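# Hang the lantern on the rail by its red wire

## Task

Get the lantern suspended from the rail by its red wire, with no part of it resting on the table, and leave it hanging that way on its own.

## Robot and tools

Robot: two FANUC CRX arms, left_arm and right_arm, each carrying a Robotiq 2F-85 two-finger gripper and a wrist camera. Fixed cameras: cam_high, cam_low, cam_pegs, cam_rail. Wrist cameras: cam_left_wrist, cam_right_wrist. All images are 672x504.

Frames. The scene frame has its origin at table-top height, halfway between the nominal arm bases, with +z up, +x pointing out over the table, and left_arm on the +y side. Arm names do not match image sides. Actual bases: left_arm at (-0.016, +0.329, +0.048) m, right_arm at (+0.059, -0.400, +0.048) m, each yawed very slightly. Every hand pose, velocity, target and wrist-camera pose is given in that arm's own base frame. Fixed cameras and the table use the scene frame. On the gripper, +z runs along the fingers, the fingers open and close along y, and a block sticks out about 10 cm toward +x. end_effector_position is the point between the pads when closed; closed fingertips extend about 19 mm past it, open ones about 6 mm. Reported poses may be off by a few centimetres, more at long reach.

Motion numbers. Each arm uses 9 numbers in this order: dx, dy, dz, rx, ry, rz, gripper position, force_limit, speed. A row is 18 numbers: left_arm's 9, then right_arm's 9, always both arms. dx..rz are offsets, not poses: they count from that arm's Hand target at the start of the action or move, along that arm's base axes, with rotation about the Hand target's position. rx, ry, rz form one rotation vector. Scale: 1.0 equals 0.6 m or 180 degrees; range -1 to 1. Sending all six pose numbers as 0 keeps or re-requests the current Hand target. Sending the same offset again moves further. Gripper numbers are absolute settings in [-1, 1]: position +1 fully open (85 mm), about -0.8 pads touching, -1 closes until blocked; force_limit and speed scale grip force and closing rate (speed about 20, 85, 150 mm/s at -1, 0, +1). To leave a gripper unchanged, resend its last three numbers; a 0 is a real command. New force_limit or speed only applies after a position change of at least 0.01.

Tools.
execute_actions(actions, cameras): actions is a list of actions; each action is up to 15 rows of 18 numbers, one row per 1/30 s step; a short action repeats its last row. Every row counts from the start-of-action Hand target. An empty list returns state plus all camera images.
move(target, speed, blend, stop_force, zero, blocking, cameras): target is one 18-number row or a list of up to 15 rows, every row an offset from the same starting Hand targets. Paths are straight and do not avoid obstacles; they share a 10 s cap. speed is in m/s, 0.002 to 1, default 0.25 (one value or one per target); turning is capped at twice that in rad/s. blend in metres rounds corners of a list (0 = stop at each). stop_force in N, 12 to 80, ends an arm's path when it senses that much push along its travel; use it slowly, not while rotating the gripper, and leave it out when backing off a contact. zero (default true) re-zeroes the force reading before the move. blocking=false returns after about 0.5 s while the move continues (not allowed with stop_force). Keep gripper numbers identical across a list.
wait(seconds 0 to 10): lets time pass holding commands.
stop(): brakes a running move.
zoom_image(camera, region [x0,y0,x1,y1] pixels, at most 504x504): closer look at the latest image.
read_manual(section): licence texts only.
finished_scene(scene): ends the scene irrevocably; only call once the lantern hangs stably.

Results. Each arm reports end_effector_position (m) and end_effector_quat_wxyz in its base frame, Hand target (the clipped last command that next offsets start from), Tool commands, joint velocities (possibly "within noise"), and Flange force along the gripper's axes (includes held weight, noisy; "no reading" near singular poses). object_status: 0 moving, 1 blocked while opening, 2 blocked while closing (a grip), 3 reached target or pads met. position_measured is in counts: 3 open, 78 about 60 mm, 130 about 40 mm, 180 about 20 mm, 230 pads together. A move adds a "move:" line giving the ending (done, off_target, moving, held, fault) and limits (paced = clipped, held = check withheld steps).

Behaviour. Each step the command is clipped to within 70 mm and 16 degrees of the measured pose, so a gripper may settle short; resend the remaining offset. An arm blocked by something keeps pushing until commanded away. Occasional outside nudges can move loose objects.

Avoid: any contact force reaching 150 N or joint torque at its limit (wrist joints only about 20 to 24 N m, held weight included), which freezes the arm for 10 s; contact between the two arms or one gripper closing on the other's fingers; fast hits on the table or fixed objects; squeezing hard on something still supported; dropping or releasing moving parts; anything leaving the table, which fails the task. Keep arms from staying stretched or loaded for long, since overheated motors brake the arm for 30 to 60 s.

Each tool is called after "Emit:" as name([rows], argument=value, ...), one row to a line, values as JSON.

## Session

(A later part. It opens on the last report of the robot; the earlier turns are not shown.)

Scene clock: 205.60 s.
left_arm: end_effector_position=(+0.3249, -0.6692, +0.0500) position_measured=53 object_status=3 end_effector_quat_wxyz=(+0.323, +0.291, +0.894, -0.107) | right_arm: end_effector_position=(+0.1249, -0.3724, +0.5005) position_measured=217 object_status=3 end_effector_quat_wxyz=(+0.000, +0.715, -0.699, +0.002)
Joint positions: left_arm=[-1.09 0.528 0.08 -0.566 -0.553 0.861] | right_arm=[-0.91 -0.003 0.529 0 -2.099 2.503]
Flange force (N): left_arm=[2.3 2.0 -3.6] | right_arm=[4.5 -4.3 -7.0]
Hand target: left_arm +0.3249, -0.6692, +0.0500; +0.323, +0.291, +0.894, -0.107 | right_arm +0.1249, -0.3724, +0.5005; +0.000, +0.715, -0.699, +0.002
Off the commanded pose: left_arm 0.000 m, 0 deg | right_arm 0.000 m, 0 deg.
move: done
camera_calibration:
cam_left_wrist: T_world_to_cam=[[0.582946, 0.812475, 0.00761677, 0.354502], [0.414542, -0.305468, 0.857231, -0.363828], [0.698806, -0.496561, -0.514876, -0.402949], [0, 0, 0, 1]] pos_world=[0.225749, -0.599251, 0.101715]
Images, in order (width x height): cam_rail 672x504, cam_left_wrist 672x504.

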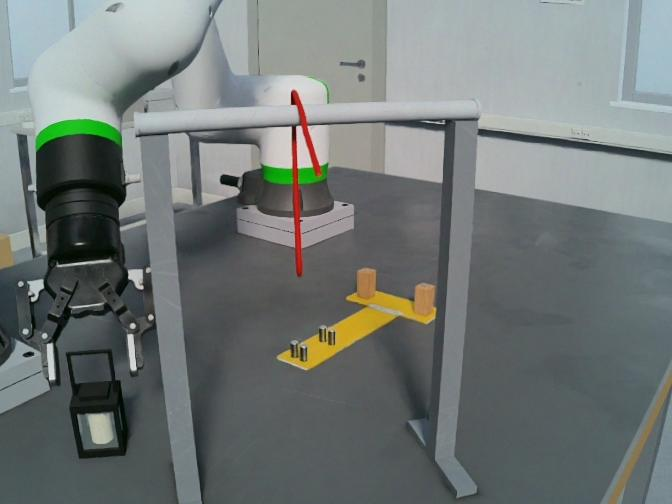

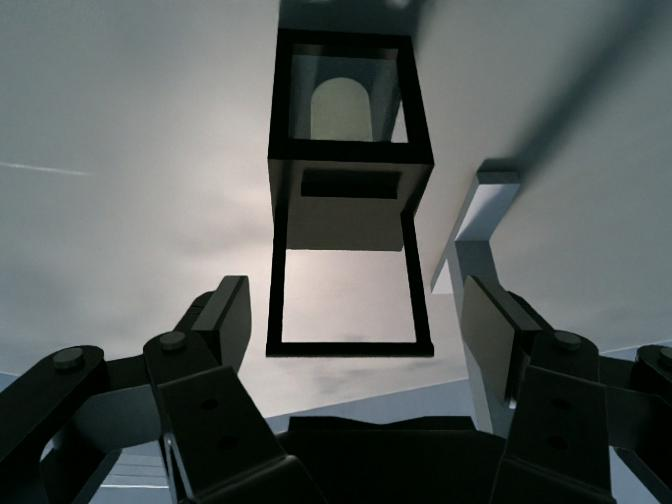

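Emit:
move([
  [-0.0015,-0.002,0,0,0,0,0.6,-1,-1,0,0,0,0,0,0,-0.7,0.5,-1],
  [-0.0015,-0.002,0,0,0,0,-1,-1,-1,0,0,0,0,0,0,-0.7,0.5,-1],
], cameras=["cam_left_wrist"])

Emit:
move(target=[0,0,0.1,0,0,0,-1,-1,-1,0,0,0,0,0,0,-0.7,0.5,-1], speed=0.06, cameras=["cam_left_wrist","cam_rail","cam_low"])

Scene clock: 208.17 s.
left_arm: end_effector_position=(+0.3240, -0.6705, +0.0500) position_measured=124 object_status=0 end_effector_quat_wxyz=(+0.323, +0.291, +0.894, -0.107) | right_arm: end_effector_position=(+0.1249, -0.3724, +0.5005) position_measured=217 object_status=3 end_effector_quat_wxyz=(+0.000, +0.715, -0.699, +0.002)
Joint positions: left_arm=[-1.092 0.53 0.084 -0.567 -0.556 0.864] | right_arm=[-0.91 -0.003 0.529 0 -2.099 2.503]
Flange force (N): left_arm=[-1.6 -1.0 -9.2] | right_arm=[5.1 -5.2 -7.6]
Hand target: left_arm +0.3240, -0.6704, +0.0500; +0.323, +0.291, +0.894, -0.107 | right_arm +0.1249, -0.3724, +0.5005; +0.000, +0.715, -0.699, +0.002
Off the commanded pose: left_arm 0.000 m, 0 deg | right_arm 0.000 m, 0 deg.
move: done
camera_calibration:
cam_left_wrist: T_world_to_cam=[[0.583002, 0.812435, 0.00757473, 0.355969], [0.414521, -0.305452, 0.857246, -0.363808], [0.698771, -0.496637, -0.514851, -0.402957], [0, 0, 0, 1]] pos_world=[0.22485, -0.600451, 0.101715]
Images, in order (width x height): cam_left_wrist 672x504.

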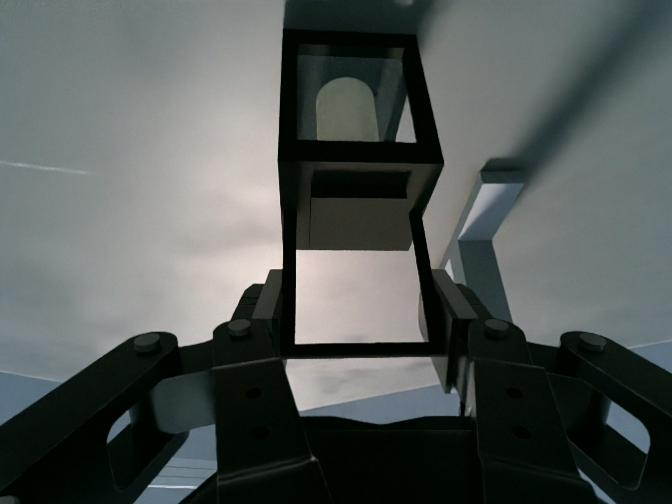

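Scene clock: 209.47 s.
left_arm: end_effector_position=(+0.3240, -0.6704, +0.1099) position_measured=124 object_status=2 end_effector_quat_wxyz=(+0.323, +0.291, +0.894, -0.107) | right_arm: end_effector_position=(+0.1249, -0.3724, +0.5005) position_measured=217 object_status=3 end_effector_quat_wxyz=(+0.000, +0.715, -0.699, +0.002)
Joint positions: left_arm=[-1.083 0.455 0.108 -0.486 -0.637 0.761] | right_arm=[-0.91 -0.003 0.529 0 -2.099 2.503]
Flange force (N): left_arm=[3.8 2.3 -1.9] | right_arm=[4.3 -4.3 -6.8]
Hand target: left_arm +0.3240, -0.6704, +0.1100; +0.323, +0.291, +0.894, -0.107 | right_arm +0.1249, -0.3724, +0.5005; +0.000, +0.715, -0.699, +0.002
Off the commanded pose: left_arm 0.000 m, 0 deg | right_arm 0.000 m, 0 deg.
move: done
camera_calibration:
cam_left_wrist: T_world_to_cam=[[0.582986, 0.812446, 0.0075866, 0.355442], [0.414571, -0.305488, 0.857209, -0.41524], [0.698754, -0.496596, -0.514912, -0.371978], [0, 0, 0, 1]] pos_world=[0.22485, -0.600351, 0.161715]
Images, in order (width x height): cam_low 672x504, cam_rail 672x504, cam_left_wrist 672x504.

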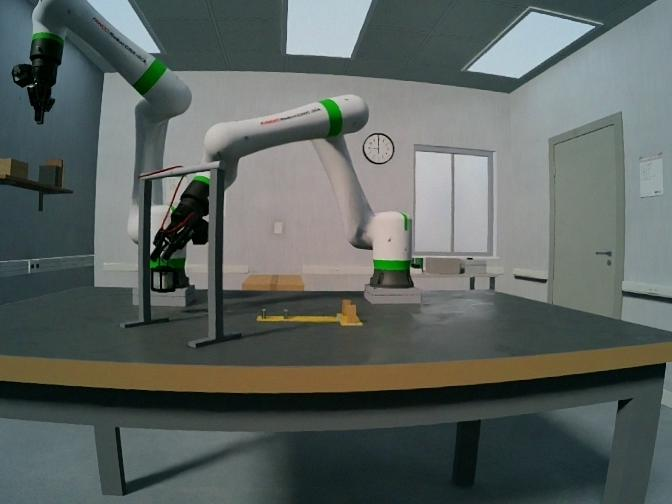

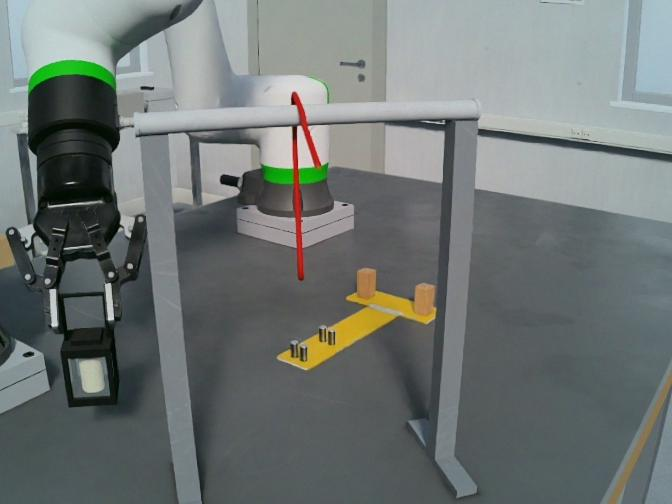

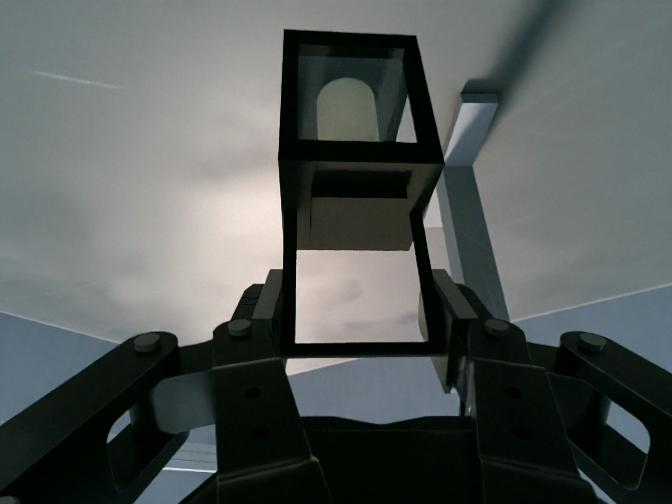

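Emit:
move(target=[0.06,0.359,0.15,0,0,0,-1,-1,-1,0,0,0,0,0,0,-0.7,0.5,-1], speed=0.12, cameras=["cam_left_wrist","cam_rail","cam_low"])

Emit:
zoom_image(camera="cam_low", region=[120, 130, 280, 290])

Scene clock: 212.30 s.
left_arm: end_effector_position=(+0.3600, -0.4550, +0.2000) position_measured=124 object_status=2 end_effector_quat_wxyz=(+0.323, +0.291, +0.894, -0.107) | right_arm: end_effector_position=(+0.1249, -0.3724, +0.5005) position_measured=217 object_status=3 end_effector_quat_wxyz=(+0.000, +0.715, -0.699, +0.002)
Joint positions: left_arm=[-0.699 -0.08 -0.421 -0.082 -0.538 0.126] | right_arm=[-0.91 -0.003 0.529 0 -2.099 2.503]
Flange force (N): left_arm=[4.3 -0.2 -0.9] | right_arm=[4.8 -4.0 -7.4]
Hand target: left_arm +0.3600, -0.4550, +0.2000; +0.323, +0.291, +0.894, -0.107 | right_arm +0.1249, -0.3724, +0.5005; +0.000, +0.715, -0.699, +0.002
Off the commanded pose: left_arm 0.000 m, 0 deg | right_arm 0.000 m, 0 deg.
move: done
camera_calibration:
cam_left_wrist: T_world_to_cam=[[0.582986, 0.812446, 0.0075866, 0.158852], [0.414571, -0.305488, 0.857209, -0.441542], [0.698754, -0.496596, -0.514912, -0.243874], [0, 0, 0, 1]] pos_world=[0.26085, -0.385051, 0.251715]
Images, in order (width x height): cam_low 672x504, cam_rail 672x504, cam_left_wrist 672x504.

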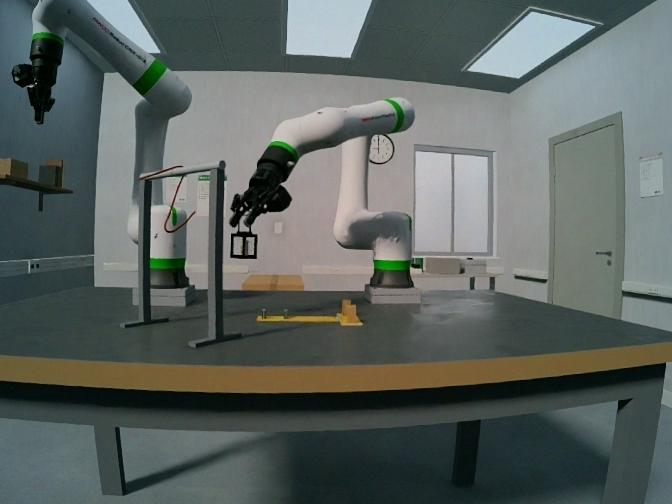

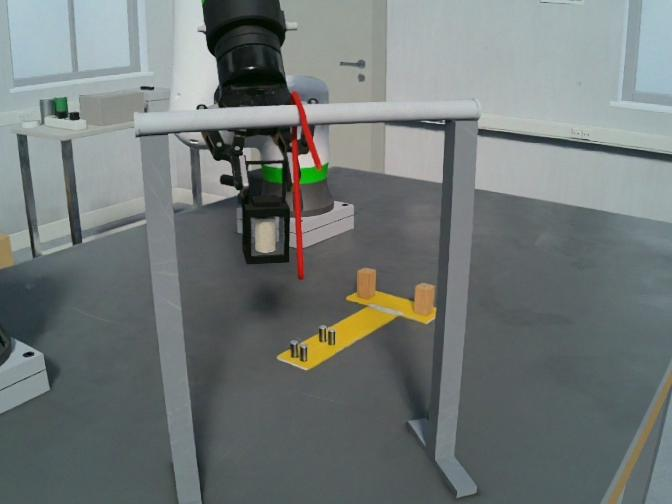

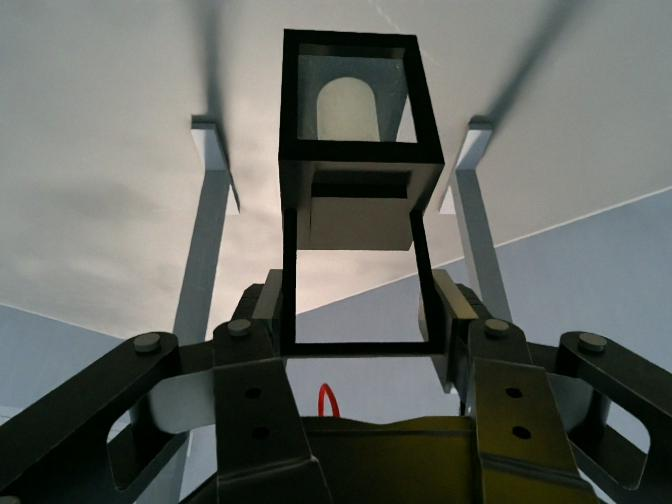

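Scaled by 3.150 from the camera's 672x504 image, which has a finer 960x720 frame.

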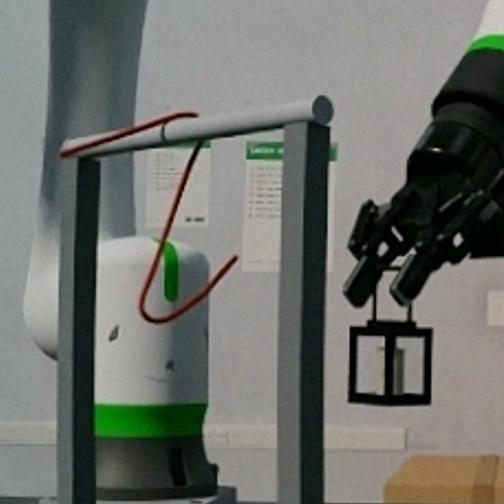

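Emit:
move(target=[-0.003,-0.004,0.2,0,0,0,-1,-1,-1,0,0,0,0,0,0,-0.7,0.5,-1], speed=0.12, cameras=["cam_left_wrist"])

Scene clock: 214.37 s.
left_arm: end_effector_position=(+0.3581, -0.4575, +0.3201) position_measured=124 object_status=2 end_effector_quat_wxyz=(+0.323, +0.290, +0.894, -0.107) | right_arm: end_effector_position=(+0.1249, -0.3724, +0.5005) position_measured=217 object_status=3 end_effector_quat_wxyz=(+0.000, +0.715, -0.699, +0.002)
Joint positions: left_arm=[-0.707 -0.144 -0.197 -0.063 -0.826 0.105] | right_arm=[-0.91 -0.003 0.529 0 -2.099 2.503]
Joint velocities: left_arm=[0 0.002 0 -0.007 0 0.001] | right_arm=[within noise]
Flange force (N): left_arm=[5.3 0.3 0.4] | right_arm=[5.1 -4.3 -7.5]
Hand target: left_arm +0.3582, -0.4574, +0.3200; +0.323, +0.291, +0.894, -0.107 | right_arm +0.1249, -0.3724, +0.5005; +0.000, +0.715, -0.699, +0.002
Off the commanded pose: left_arm 0.000 m, 0 deg | right_arm 0.000 m, 0 deg.
move: done
camera_calibration:
cam_left_wrist: T_world_to_cam=[[0.583012, 0.812433, 0.0070526, 0.161183], [0.414735, -0.305061, 0.857282, -0.544339], [0.698636, -0.496881, -0.514798, -0.182021], [0, 0, 0, 1]] pos_world=[0.258951, -0.38745, 0.371811]
Images, in order (width x height): cam_left_wrist 672x504.

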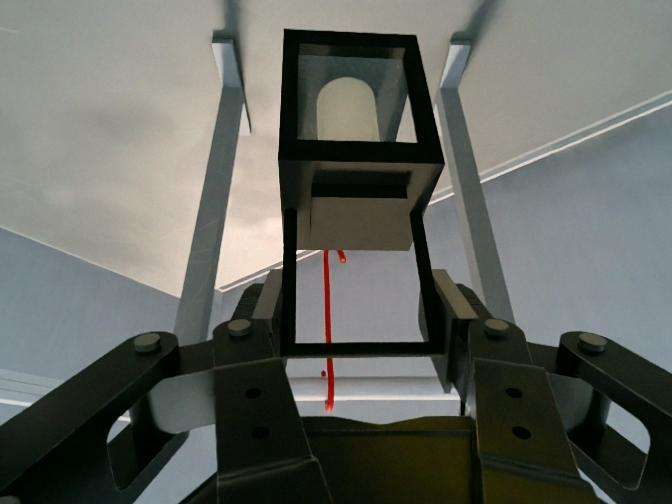

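Emit:
move([
  [0.08,-0.06,-0.19,0,0,0,-1,-1,-1,0,0,0,0,0,0,-0.7,0.5,-1],
  [0.175,-0.128,-0.19,0,0,0,-1,-1,-1,0,0,0,0,0,0,-0.7,0.5,-1],
], speed=0.1, cameras=["cam_left_wrist","cam_low","cam_rail"])

Emit:
zoom_image(camera="cam_low", region=[120, 130, 280, 290])

Scene clock: 217.70 s.
left_arm: end_effector_position=(+0.4632, -0.5342, +0.2060) position_measured=124 object_status=2 end_effector_quat_wxyz=(+0.323, +0.291, +0.894, -0.107) | right_arm: end_effector_position=(+0.1249, -0.3724, +0.5005) position_measured=217 object_status=3 end_effector_quat_wxyz=(+0.000, +0.715, -0.699, +0.002)
Joint positions: left_arm=[-0.687 0.222 -0.088 -0.063 -0.568 0.1] | right_arm=[-0.91 -0.003 0.529 0 -2.099 2.503]
Flange force (N): left_arm=[3.9 0.1 -0.7] | right_arm=[5.9 -4.7 -7.8]
Hand target: left_arm +0.4632, -0.5342, +0.2060; +0.323, +0.291, +0.894, -0.107 | right_arm +0.1249, -0.3724, +0.5005; +0.000, +0.715, -0.699, +0.002
Off the commanded pose: left_arm 0.000 m, 0 deg | right_arm 0.000 m, 0 deg.
move: done
camera_calibration:
cam_left_wrist: T_world_to_cam=[[0.582985, 0.812449, 0.00742522, 0.162949], [0.414631, -0.305359, 0.857226, -0.513684], [0.69872, -0.496671, -0.514887, -0.352154], [0, 0, 0, 1]] pos_world=[0.36405, -0.464151, 0.257814]
Images, in order (width x height): cam_low 672x504, cam_rail 672x504, cam_left_wrist 672x504.

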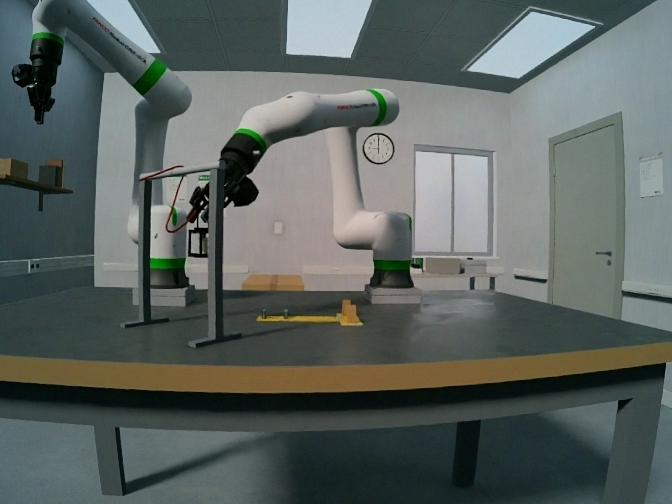

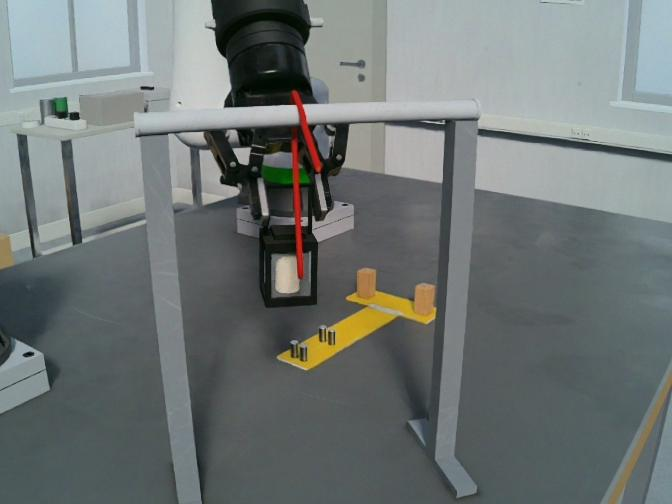

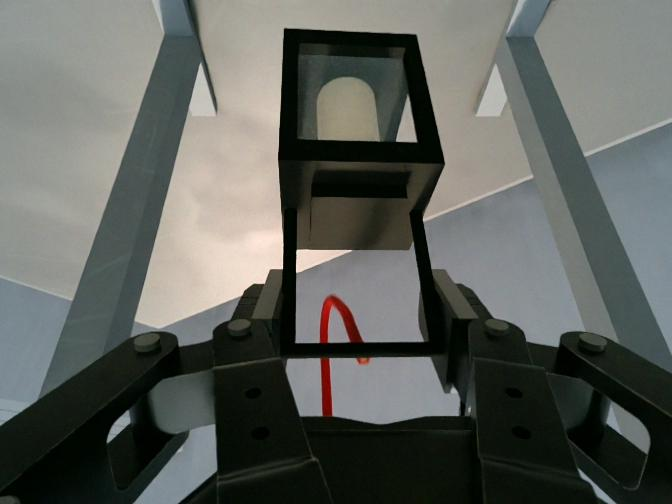

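Scaled by 3.150 from the camera's 672x504 image, which has a finer 960x720 frame.

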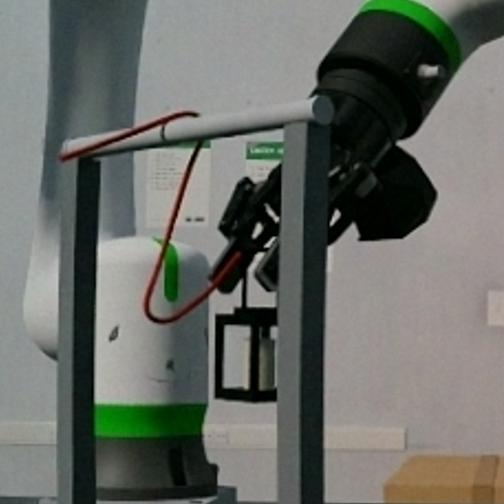

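Emit:
move(target=[0,0,0.045,0,0,0,-1,-1,-1,0,0,0,0,0,0,-0.7,0.5,-1], speed=0.05, cameras=["cam_left_wrist","cam_low"])

Emit:
zoom_image(camera="cam_low", region=[150, 170, 230, 270])

Scene clock: 219.10 s.
left_arm: end_effector_position=(+0.4632, -0.5343, +0.2330) position_measured=124 object_status=2 end_effector_quat_wxyz=(+0.323, +0.291, +0.894, -0.107) | right_arm: end_effector_position=(+0.1249, -0.3724, +0.5005) position_measured=217 object_status=3 end_effector_quat_wxyz=(+0.000, +0.715, -0.699, +0.002)
Joint positions: left_arm=[-0.687 0.203 -0.047 -0.058 -0.628 0.094] | right_arm=[-0.91 -0.003 0.529 0 -2.099 2.503]
Flange force (N): left_arm=[4.8 0.4 -1.5] | right_arm=[4.5 -4.8 -7.5]
Hand target: left_arm +0.4632, -0.5342, +0.2330; +0.323, +0.291, +0.894, -0.107 | right_arm +0.1249, -0.3724, +0.5005; +0.000, +0.715, -0.699, +0.002
Off the commanded pose: left_arm 0.000 m, 0 deg | right_arm 0.000 m, 0 deg.
move: done
camera_calibration:
cam_left_wrist: T_world_to_cam=[[0.583019, 0.812424, 0.00749489, 0.162787], [0.414584, -0.305425, 0.857225, -0.536788], [0.69872, -0.496671, -0.514887, -0.338353], [0, 0, 0, 1]] pos_world=[0.36405, -0.464251, 0.284714]
Images, in order (width x height): cam_low 672x504, cam_left_wrist 672x504.

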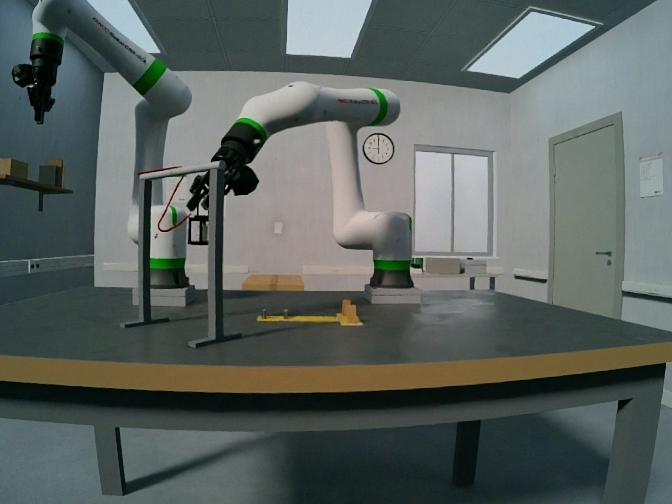

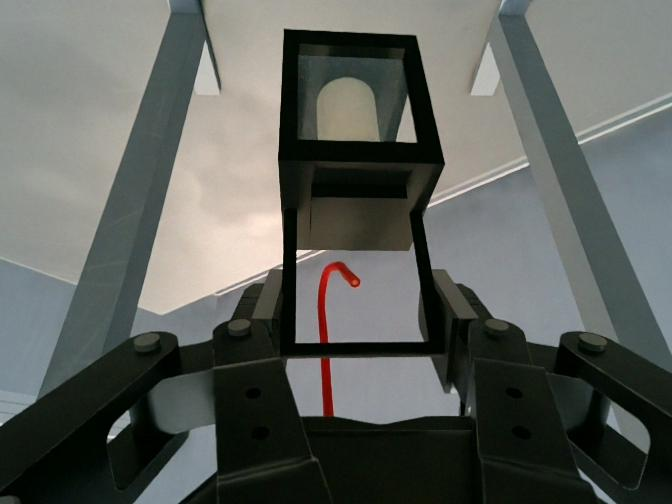

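Scaled by 5.040 from the camera's 672x504 image, which has a finer 960x720 frame.

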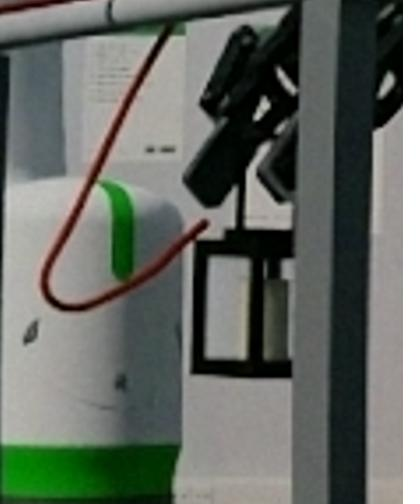

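Emit:
move([
  [0.067,-0.049,-0.038,0,0,0,-1,-1,-1,0,0,0,0,0,0,-0.7,0.5,-1],
], speed=0.04, cameras=["cam_left_wrist","cam_low"])

Emit:
zoom_image(camera="cam_low", region=[150, 170, 230, 270])

Scene clock: 221.23 s.
left_arm: end_effector_position=(+0.5034, -0.5636, +0.2102) position_measured=124 object_status=2 end_effector_quat_wxyz=(+0.323, +0.291, +0.894, -0.107) | right_arm: end_effector_position=(+0.1249, -0.3724, +0.5005) position_measured=217 object_status=3 end_effector_quat_wxyz=(+0.000, +0.715, -0.699, +0.002)
Joint positions: left_arm=[-0.682 0.333 0.061 -0.054 -0.605 0.087] | right_arm=[-0.91 -0.003 0.529 0 -2.099 2.503]
Flange force (N): left_arm=[5.3 0.6 -2.0] | right_arm=[5.3 -4.4 -7.2]
Hand target: left_arm +0.5034, -0.5636, +0.2102; +0.323, +0.291, +0.894, -0.107 | right_arm +0.1249, -0.3724, +0.5005; +0.000, +0.715, -0.699, +0.002
Off the commanded pose: left_arm 0.000 m, 0 deg | right_arm 0.000 m, 0 deg.
move: done
camera_calibration:
cam_left_wrist: T_world_to_cam=[[0.582946, 0.812475, 0.00761677, 0.163348], [0.414542, -0.305468, 0.857231, -0.542864], [0.698806, -0.496561, -0.514876, -0.392716], [0, 0, 0, 1]] pos_world=[0.404249, -0.493551, 0.261915]
Images, in order (width x height): cam_low 672x504, cam_left_wrist 672x504.

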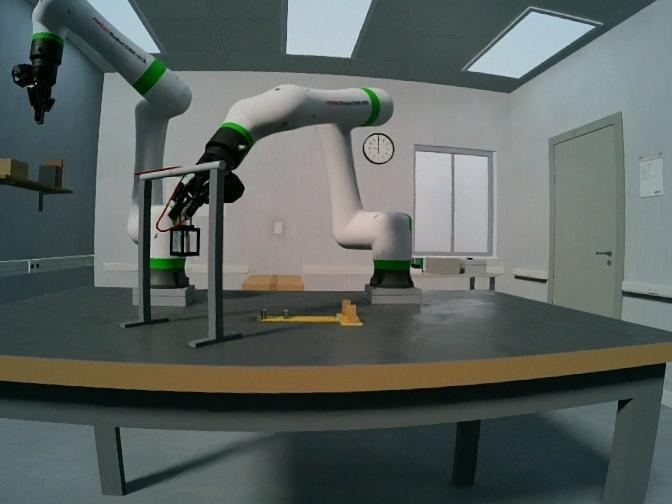

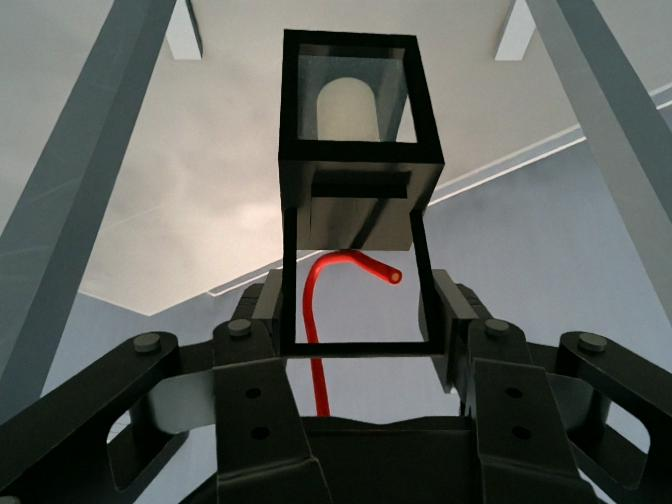

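Scaled by 5.040 from the camera's 672x504 image, which has a finer 960x720 frame.

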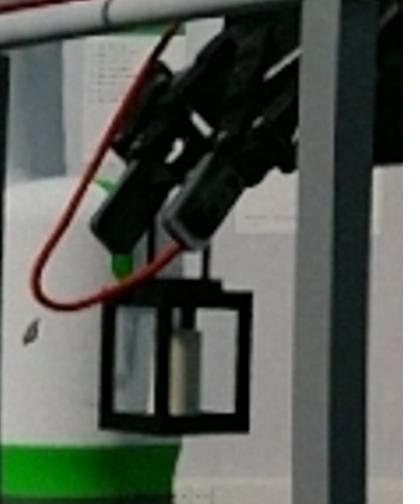

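Emit:
move([
  [0.02,-0.015,-0.034,0,0,0,-1,-1,-1,0,0,0,0,0,0,-0.7,0.5,-1],
  [0.053,-0.039,-0.038,0,0,0,-1,-1,-1,0,0,0,0,0,0,-0.7,0.5,-1],
], speed=0.03, cameras=["cam_left_wrist","cam_low"])

Emit:
zoom_image(camera="cam_low", region=[130, 150, 230, 270])

Scene clock: 223.70 s.
left_arm: end_effector_position=(+0.5352, -0.5870, +0.1874) position_measured=124 object_status=2 end_effector_quat_wxyz=(+0.323, +0.291, +0.894, -0.107) | right_arm: end_effector_position=(+0.1249, -0.3724, +0.5005) position_measured=217 object_status=3 end_effector_quat_wxyz=(+0.000, +0.715, -0.699, +0.002)
Joint positions: left_arm=[-0.679 0.441 0.153 -0.052 -0.59 0.083] | right_arm=[-0.91 -0.003 0.529 0 -2.099 2.503]
Flange force (N): left_arm=[5.3 0.6 -2.2] | right_arm=[4.8 -4.4 -7.5]
Hand target: left_arm +0.5352, -0.5870, +0.1874; +0.323, +0.291, +0.894, -0.107 | right_arm +0.1249, -0.3724, +0.5005; +0.000, +0.715, -0.699, +0.002
Off the commanded pose: left_arm 0.000 m, 0 deg | right_arm 0.000 m, 0 deg.
move: done
camera_calibration:
cam_left_wrist: T_world_to_cam=[[0.582986, 0.812446, 0.0075866, 0.16397], [0.414571, -0.305488, 0.857209, -0.543668], [0.698754, -0.496596, -0.514912, -0.438284], [0, 0, 0, 1]] pos_world=[0.43605, -0.516951, 0.239115]
Images, in order (width x height): cam_low 672x504, cam_left_wrist 672x504.

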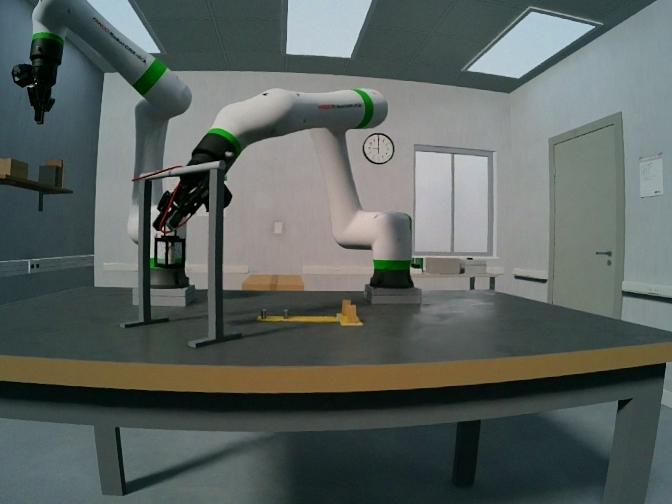

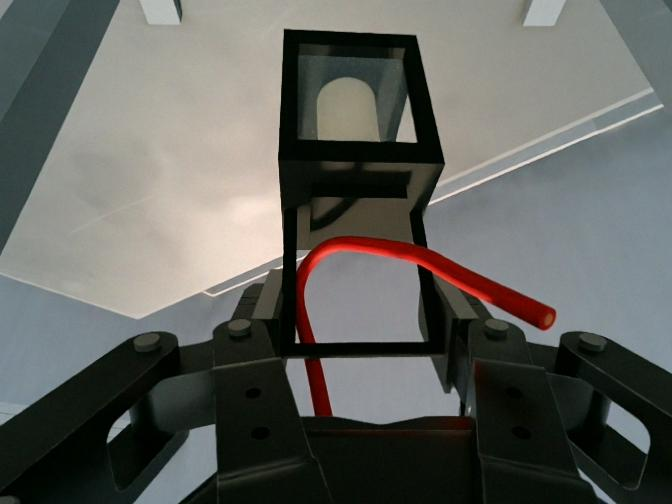

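Scaled by 4.200 from the camera's 672x504 image, which has a finer 960x720 frame.

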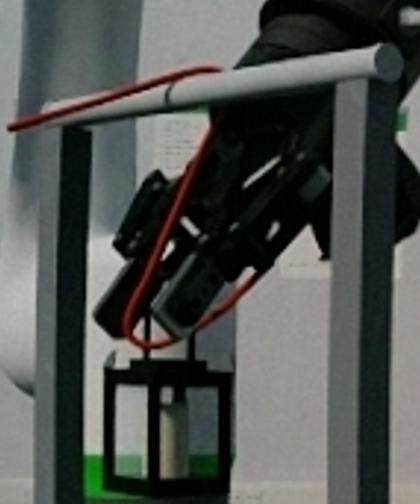

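Emit:
move(target=[0,0,-0.045,0,0,0,-1,-1,-1,0,0,0,0,0,0,-0.7,0.5,-1], speed=0.03, cameras=["cam_left_wrist","cam_low"])

Emit:
zoom_image(camera="cam_low", region=[130, 150, 230, 270])

Scene clock: 225.13 s.
left_arm: end_effector_position=(+0.5352, -0.5870, +0.1604) position_measured=124 object_status=2 end_effector_quat_wxyz=(+0.323, +0.291, +0.894, -0.107) | right_arm: end_effector_position=(+0.1249, -0.3724, +0.5005) position_measured=217 object_status=3 end_effector_quat_wxyz=(+0.000, +0.715, -0.699, +0.002)
Joint positions: left_arm=[-0.679 0.462 0.119 -0.057 -0.534 0.089] | right_arm=[-0.91 -0.003 0.529 0 -2.099 2.503]
Flange force (N): left_arm=[4.4 0.7 -2.6] | right_arm=[4.6 -4.7 -7.5]
Hand target: left_arm +0.5352, -0.5870, +0.1604; +0.323, +0.291, +0.894, -0.107 | right_arm +0.1249, -0.3724, +0.5005; +0.000, +0.715, -0.699, +0.002
Off the commanded pose: left_arm 0.000 m, 0 deg | right_arm 0.000 m, 0 deg.
move: done
camera_calibration:
cam_left_wrist: T_world_to_cam=[[0.582946, 0.812475, 0.00761677, 0.164201], [0.414542, -0.305468, 0.857231, -0.520504], [0.698806, -0.496561, -0.514876, -0.452199], [0, 0, 0, 1]] pos_world=[0.436049, -0.516951, 0.212115]
Images, in order (width x height): cam_low 672x504, cam_left_wrist 672x504.

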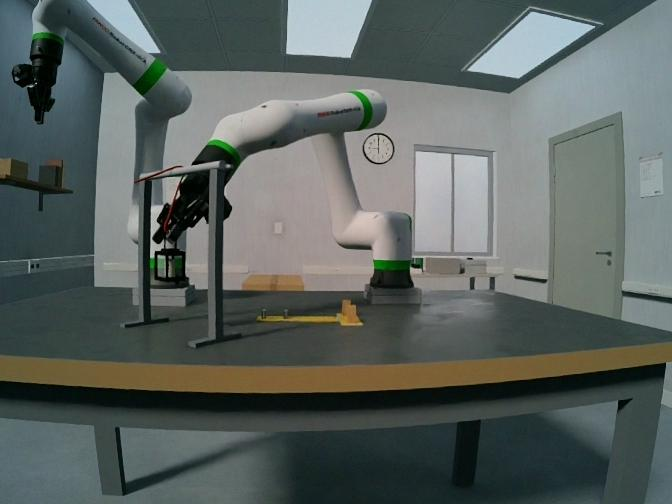

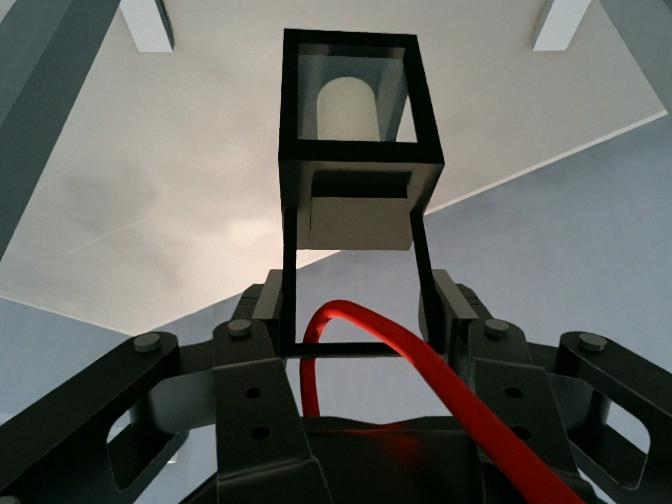

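Scaled by 4.200 from the camera's 672x504 image, which has a finer 960x720 frame.

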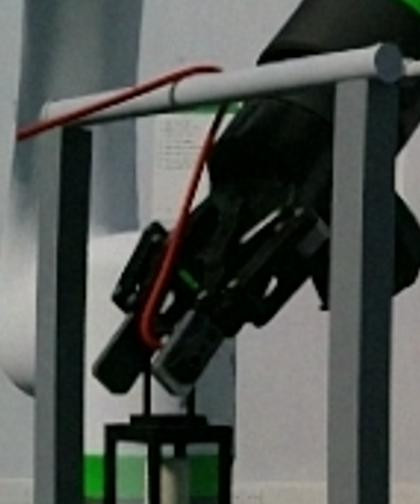

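Emit:
move(target=[0,0,-0.05,0,0,0,-1,-1,-1,0,0,0,0,0,0,-0.7,0.5,-1], speed=0.015, stop_force=12, cameras=["cam_left_wrist","cam_low"])

Emit:
zoom_image(camera="cam_low", region=[130, 150, 230, 270])

Scene clock: 226.67 s.
left_arm: end_effector_position=(+0.5352, -0.5870, +0.1499) position_measured=124 object_status=2 end_effector_quat_wxyz=(+0.323, +0.291, +0.894, -0.107) | right_arm: end_effector_position=(+0.1249, -0.3724, +0.5005) position_measured=217 object_status=3 end_effector_quat_wxyz=(+0.000, +0.715, -0.699, +0.002)
Joint positions: left_arm=[-0.679 0.472 0.108 -0.059 -0.513 0.091] | right_arm=[-0.91 -0.003 0.529 0 -2.099 2.503]
Flange force (N): left_arm=[-3.2 0.2 -10.9] | right_arm=[5.2 -5.1 -7.6]
Hand target: left_arm +0.5352, -0.5870, +0.1500; +0.323, +0.291, +0.894, -0.107 (not the last commanded pose) | right_arm +0.1249, -0.3724, +0.5005; +0.000, +0.715, -0.699, +0.002
Off the commanded pose: left_arm 0.020 m, 0 deg | right_arm 0.000 m, 0 deg.
move: contact (left_arm)
camera_calibration:
cam_left_wrist: T_world_to_cam=[[0.582946, 0.812475, 0.00761677, 0.164362], [0.414542, -0.305468, 0.857231, -0.511619], [0.698806, -0.496561, -0.514876, -0.457603], [0, 0, 0, 1]] pos_world=[0.436049, -0.517051, 0.201715]
Images, in order (width x height): cam_low 672x504, cam_left_wrist 672x504.

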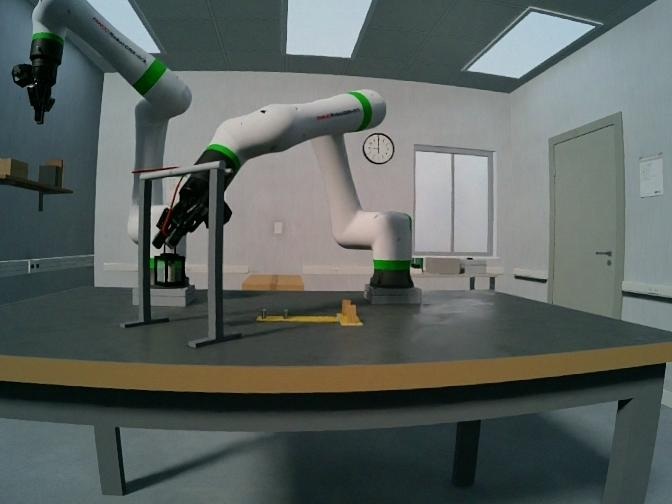

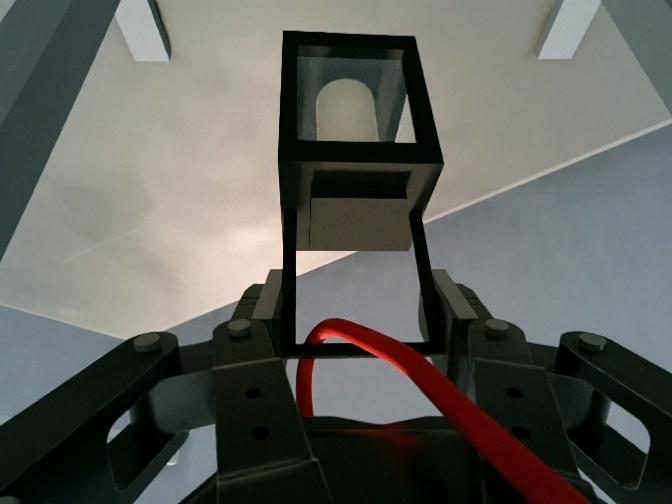

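Scaled by 4.200 from the camera's 672x504 image, which has a finer 960x720 frame.

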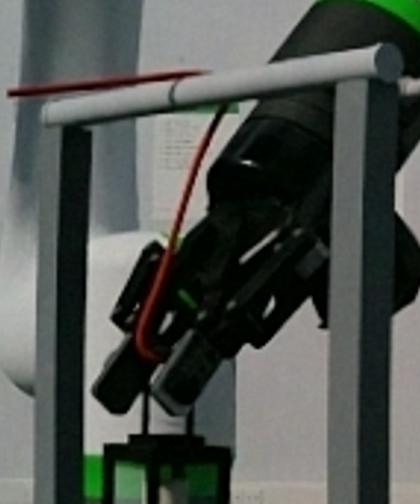

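Emit:
move([
  [0,0,0.004,0,0,0,-1,-1,-1,0,0,0,0,0,0,-0.7,0.5,-1],
  [0,0,0.004,0,0,0,0.2,-1,-1,0,0,0,0,0,0,-0.7,0.5,-1],
], speed=0.03, cameras=["cam_left_wrist","cam_low","cam_rail"])

Emit:
zoom_image(camera="cam_low", region=[130, 150, 250, 300])

Scene clock: 228.80 s.
left_arm: end_effector_position=(+0.5352, -0.5870, +0.1524) position_measured=104 object_status=0 end_effector_quat_wxyz=(+0.323, +0.291, +0.894, -0.107) | right_arm: end_effector_position=(+0.1249, -0.3724, +0.5005) position_measured=217 object_status=3 end_effector_quat_wxyz=(+0.000, +0.715, -0.699, +0.002)
Joint positions: left_arm=[-0.679 0.47 0.11 -0.058 -0.518 0.091] | right_arm=[-0.91 -0.003 0.529 0 -2.099 2.503]
Flange force (N): left_arm=[2.4 0.5 -4.1] | right_arm=[5.5 -4.4 -7.3]
Hand target: left_arm +0.5352, -0.5870, +0.1524; +0.323, +0.291, +0.894, -0.107 | right_arm +0.1249, -0.3724, +0.5005; +0.000, +0.715, -0.699, +0.002
Off the commanded pose: left_arm 0.000 m, 0 deg | right_arm 0.000 m, 0 deg.
move: done
camera_calibration:
cam_left_wrist: T_world_to_cam=[[0.582946, 0.812475, 0.00761677, 0.164343], [0.414542, -0.305468, 0.857231, -0.513762], [0.698806, -0.496561, -0.514876, -0.456316], [0, 0, 0, 1]] pos_world=[0.436049, -0.517051, 0.204215]
Images, in order (width x height): cam_low 672x504, cam_rail 672x504, cam_left_wrist 672x504.

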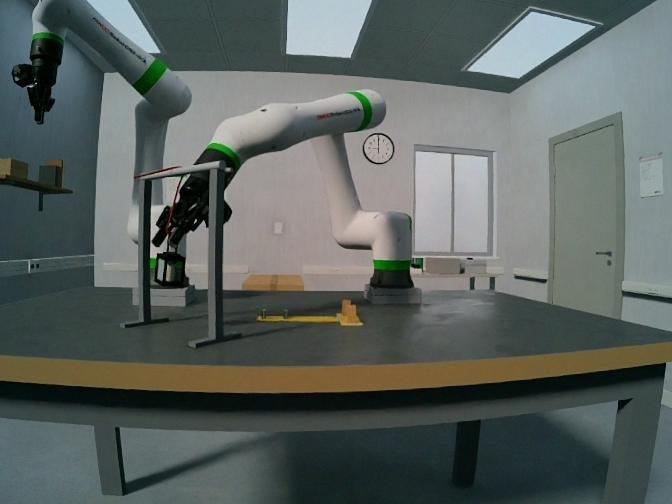

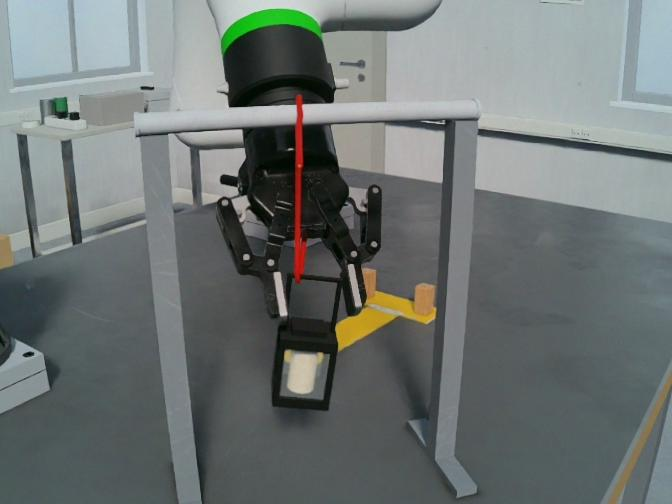

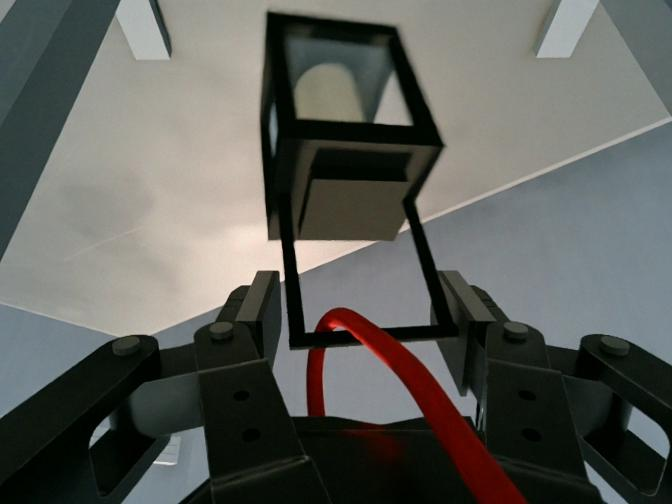

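Scaled by 3.360 from the camera's 672x504 image, which has a finer 960x720 frame.

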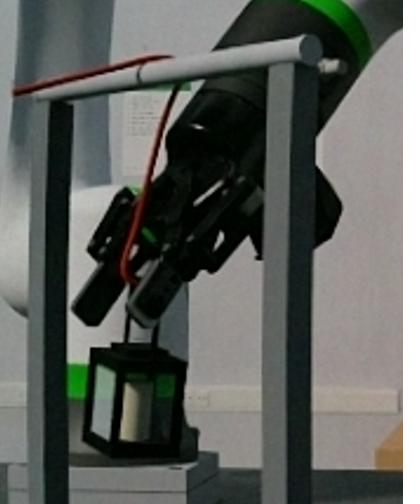

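Emit:
move([
  [0,0,0,0,0,0,0.6,-1,-1,0,0,0,0,0,0,-0.7,0.5,-1],
  [-0.04,0.029,0.059,0,0,0,0.6,-1,-1,0,0,0,0,0,0,-0.7,0.5,-1],
], speed=0.04, cameras=["cam_left_wrist","cam_low","cam_rail"])

Emit:
zoom_image(camera="cam_low", region=[130, 150, 250, 300])

Scene clock: 231.70 s.
left_arm: end_effector_position=(+0.5112, -0.5696, +0.1878) position_measured=53 object_status=3 end_effector_quat_wxyz=(+0.323, +0.291, +0.894, -0.107) | right_arm: end_effector_position=(+0.1249, -0.3724, +0.5005) position_measured=217 object_status=3 end_effector_quat_wxyz=(+0.000, +0.715, -0.699, +0.002)
Joint positions: left_arm=[-0.682 0.373 0.06 -0.057 -0.565 0.091] | right_arm=[-0.91 -0.003 0.529 0 -2.099 2.503]
Flange force (N): left_arm=[3.4 0.5 -3.4] | right_arm=[5.3 -4.8 -7.8]
Hand target: left_arm +0.5112, -0.5696, +0.1878; +0.323, +0.291, +0.894, -0.107 | right_arm +0.1249, -0.3724, +0.5005; +0.000, +0.715, -0.699, +0.002
Off the commanded pose: left_arm 0.000 m, 0 deg | right_arm 0.000 m, 0 deg.
move: done
camera_calibration:
cam_left_wrist: T_world_to_cam=[[0.582946, 0.812475, 0.00761677, 0.163927], [0.414542, -0.305468, 0.857231, -0.528759], [0.698806, -0.496561, -0.514876, -0.412729], [0, 0, 0, 1]] pos_world=[0.412049, -0.499651, 0.239515]
Images, in order (width x height): cam_low 672x504, cam_rail 672x504, cam_left_wrist 672x504.

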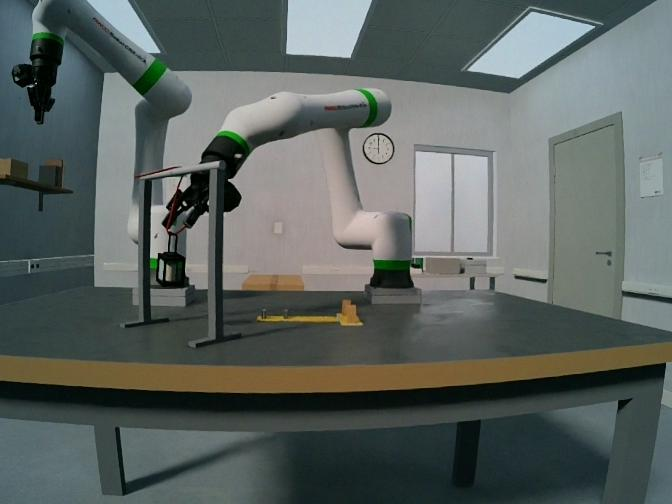

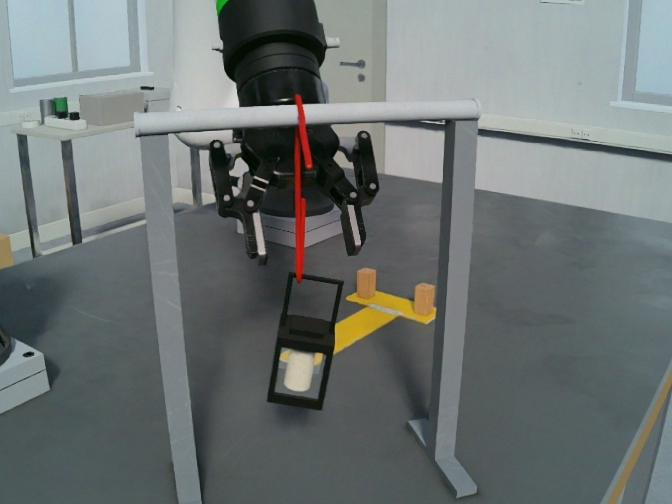

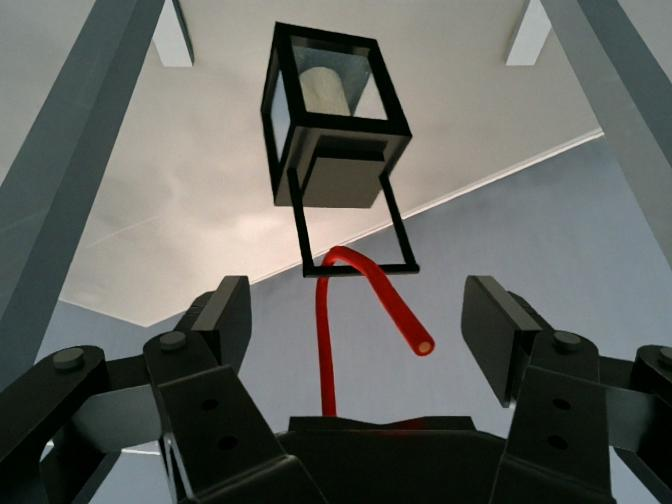

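Scaled by 3.360 from the camera's 672x504 image, which has a finer 960x720 frame.

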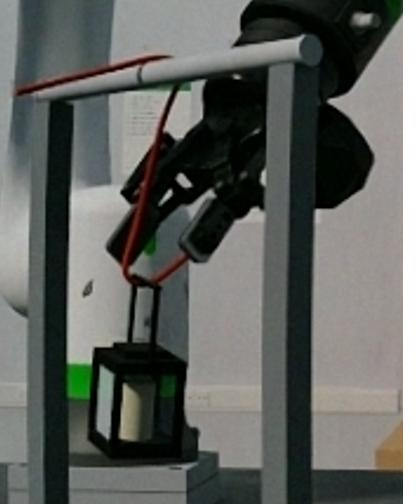

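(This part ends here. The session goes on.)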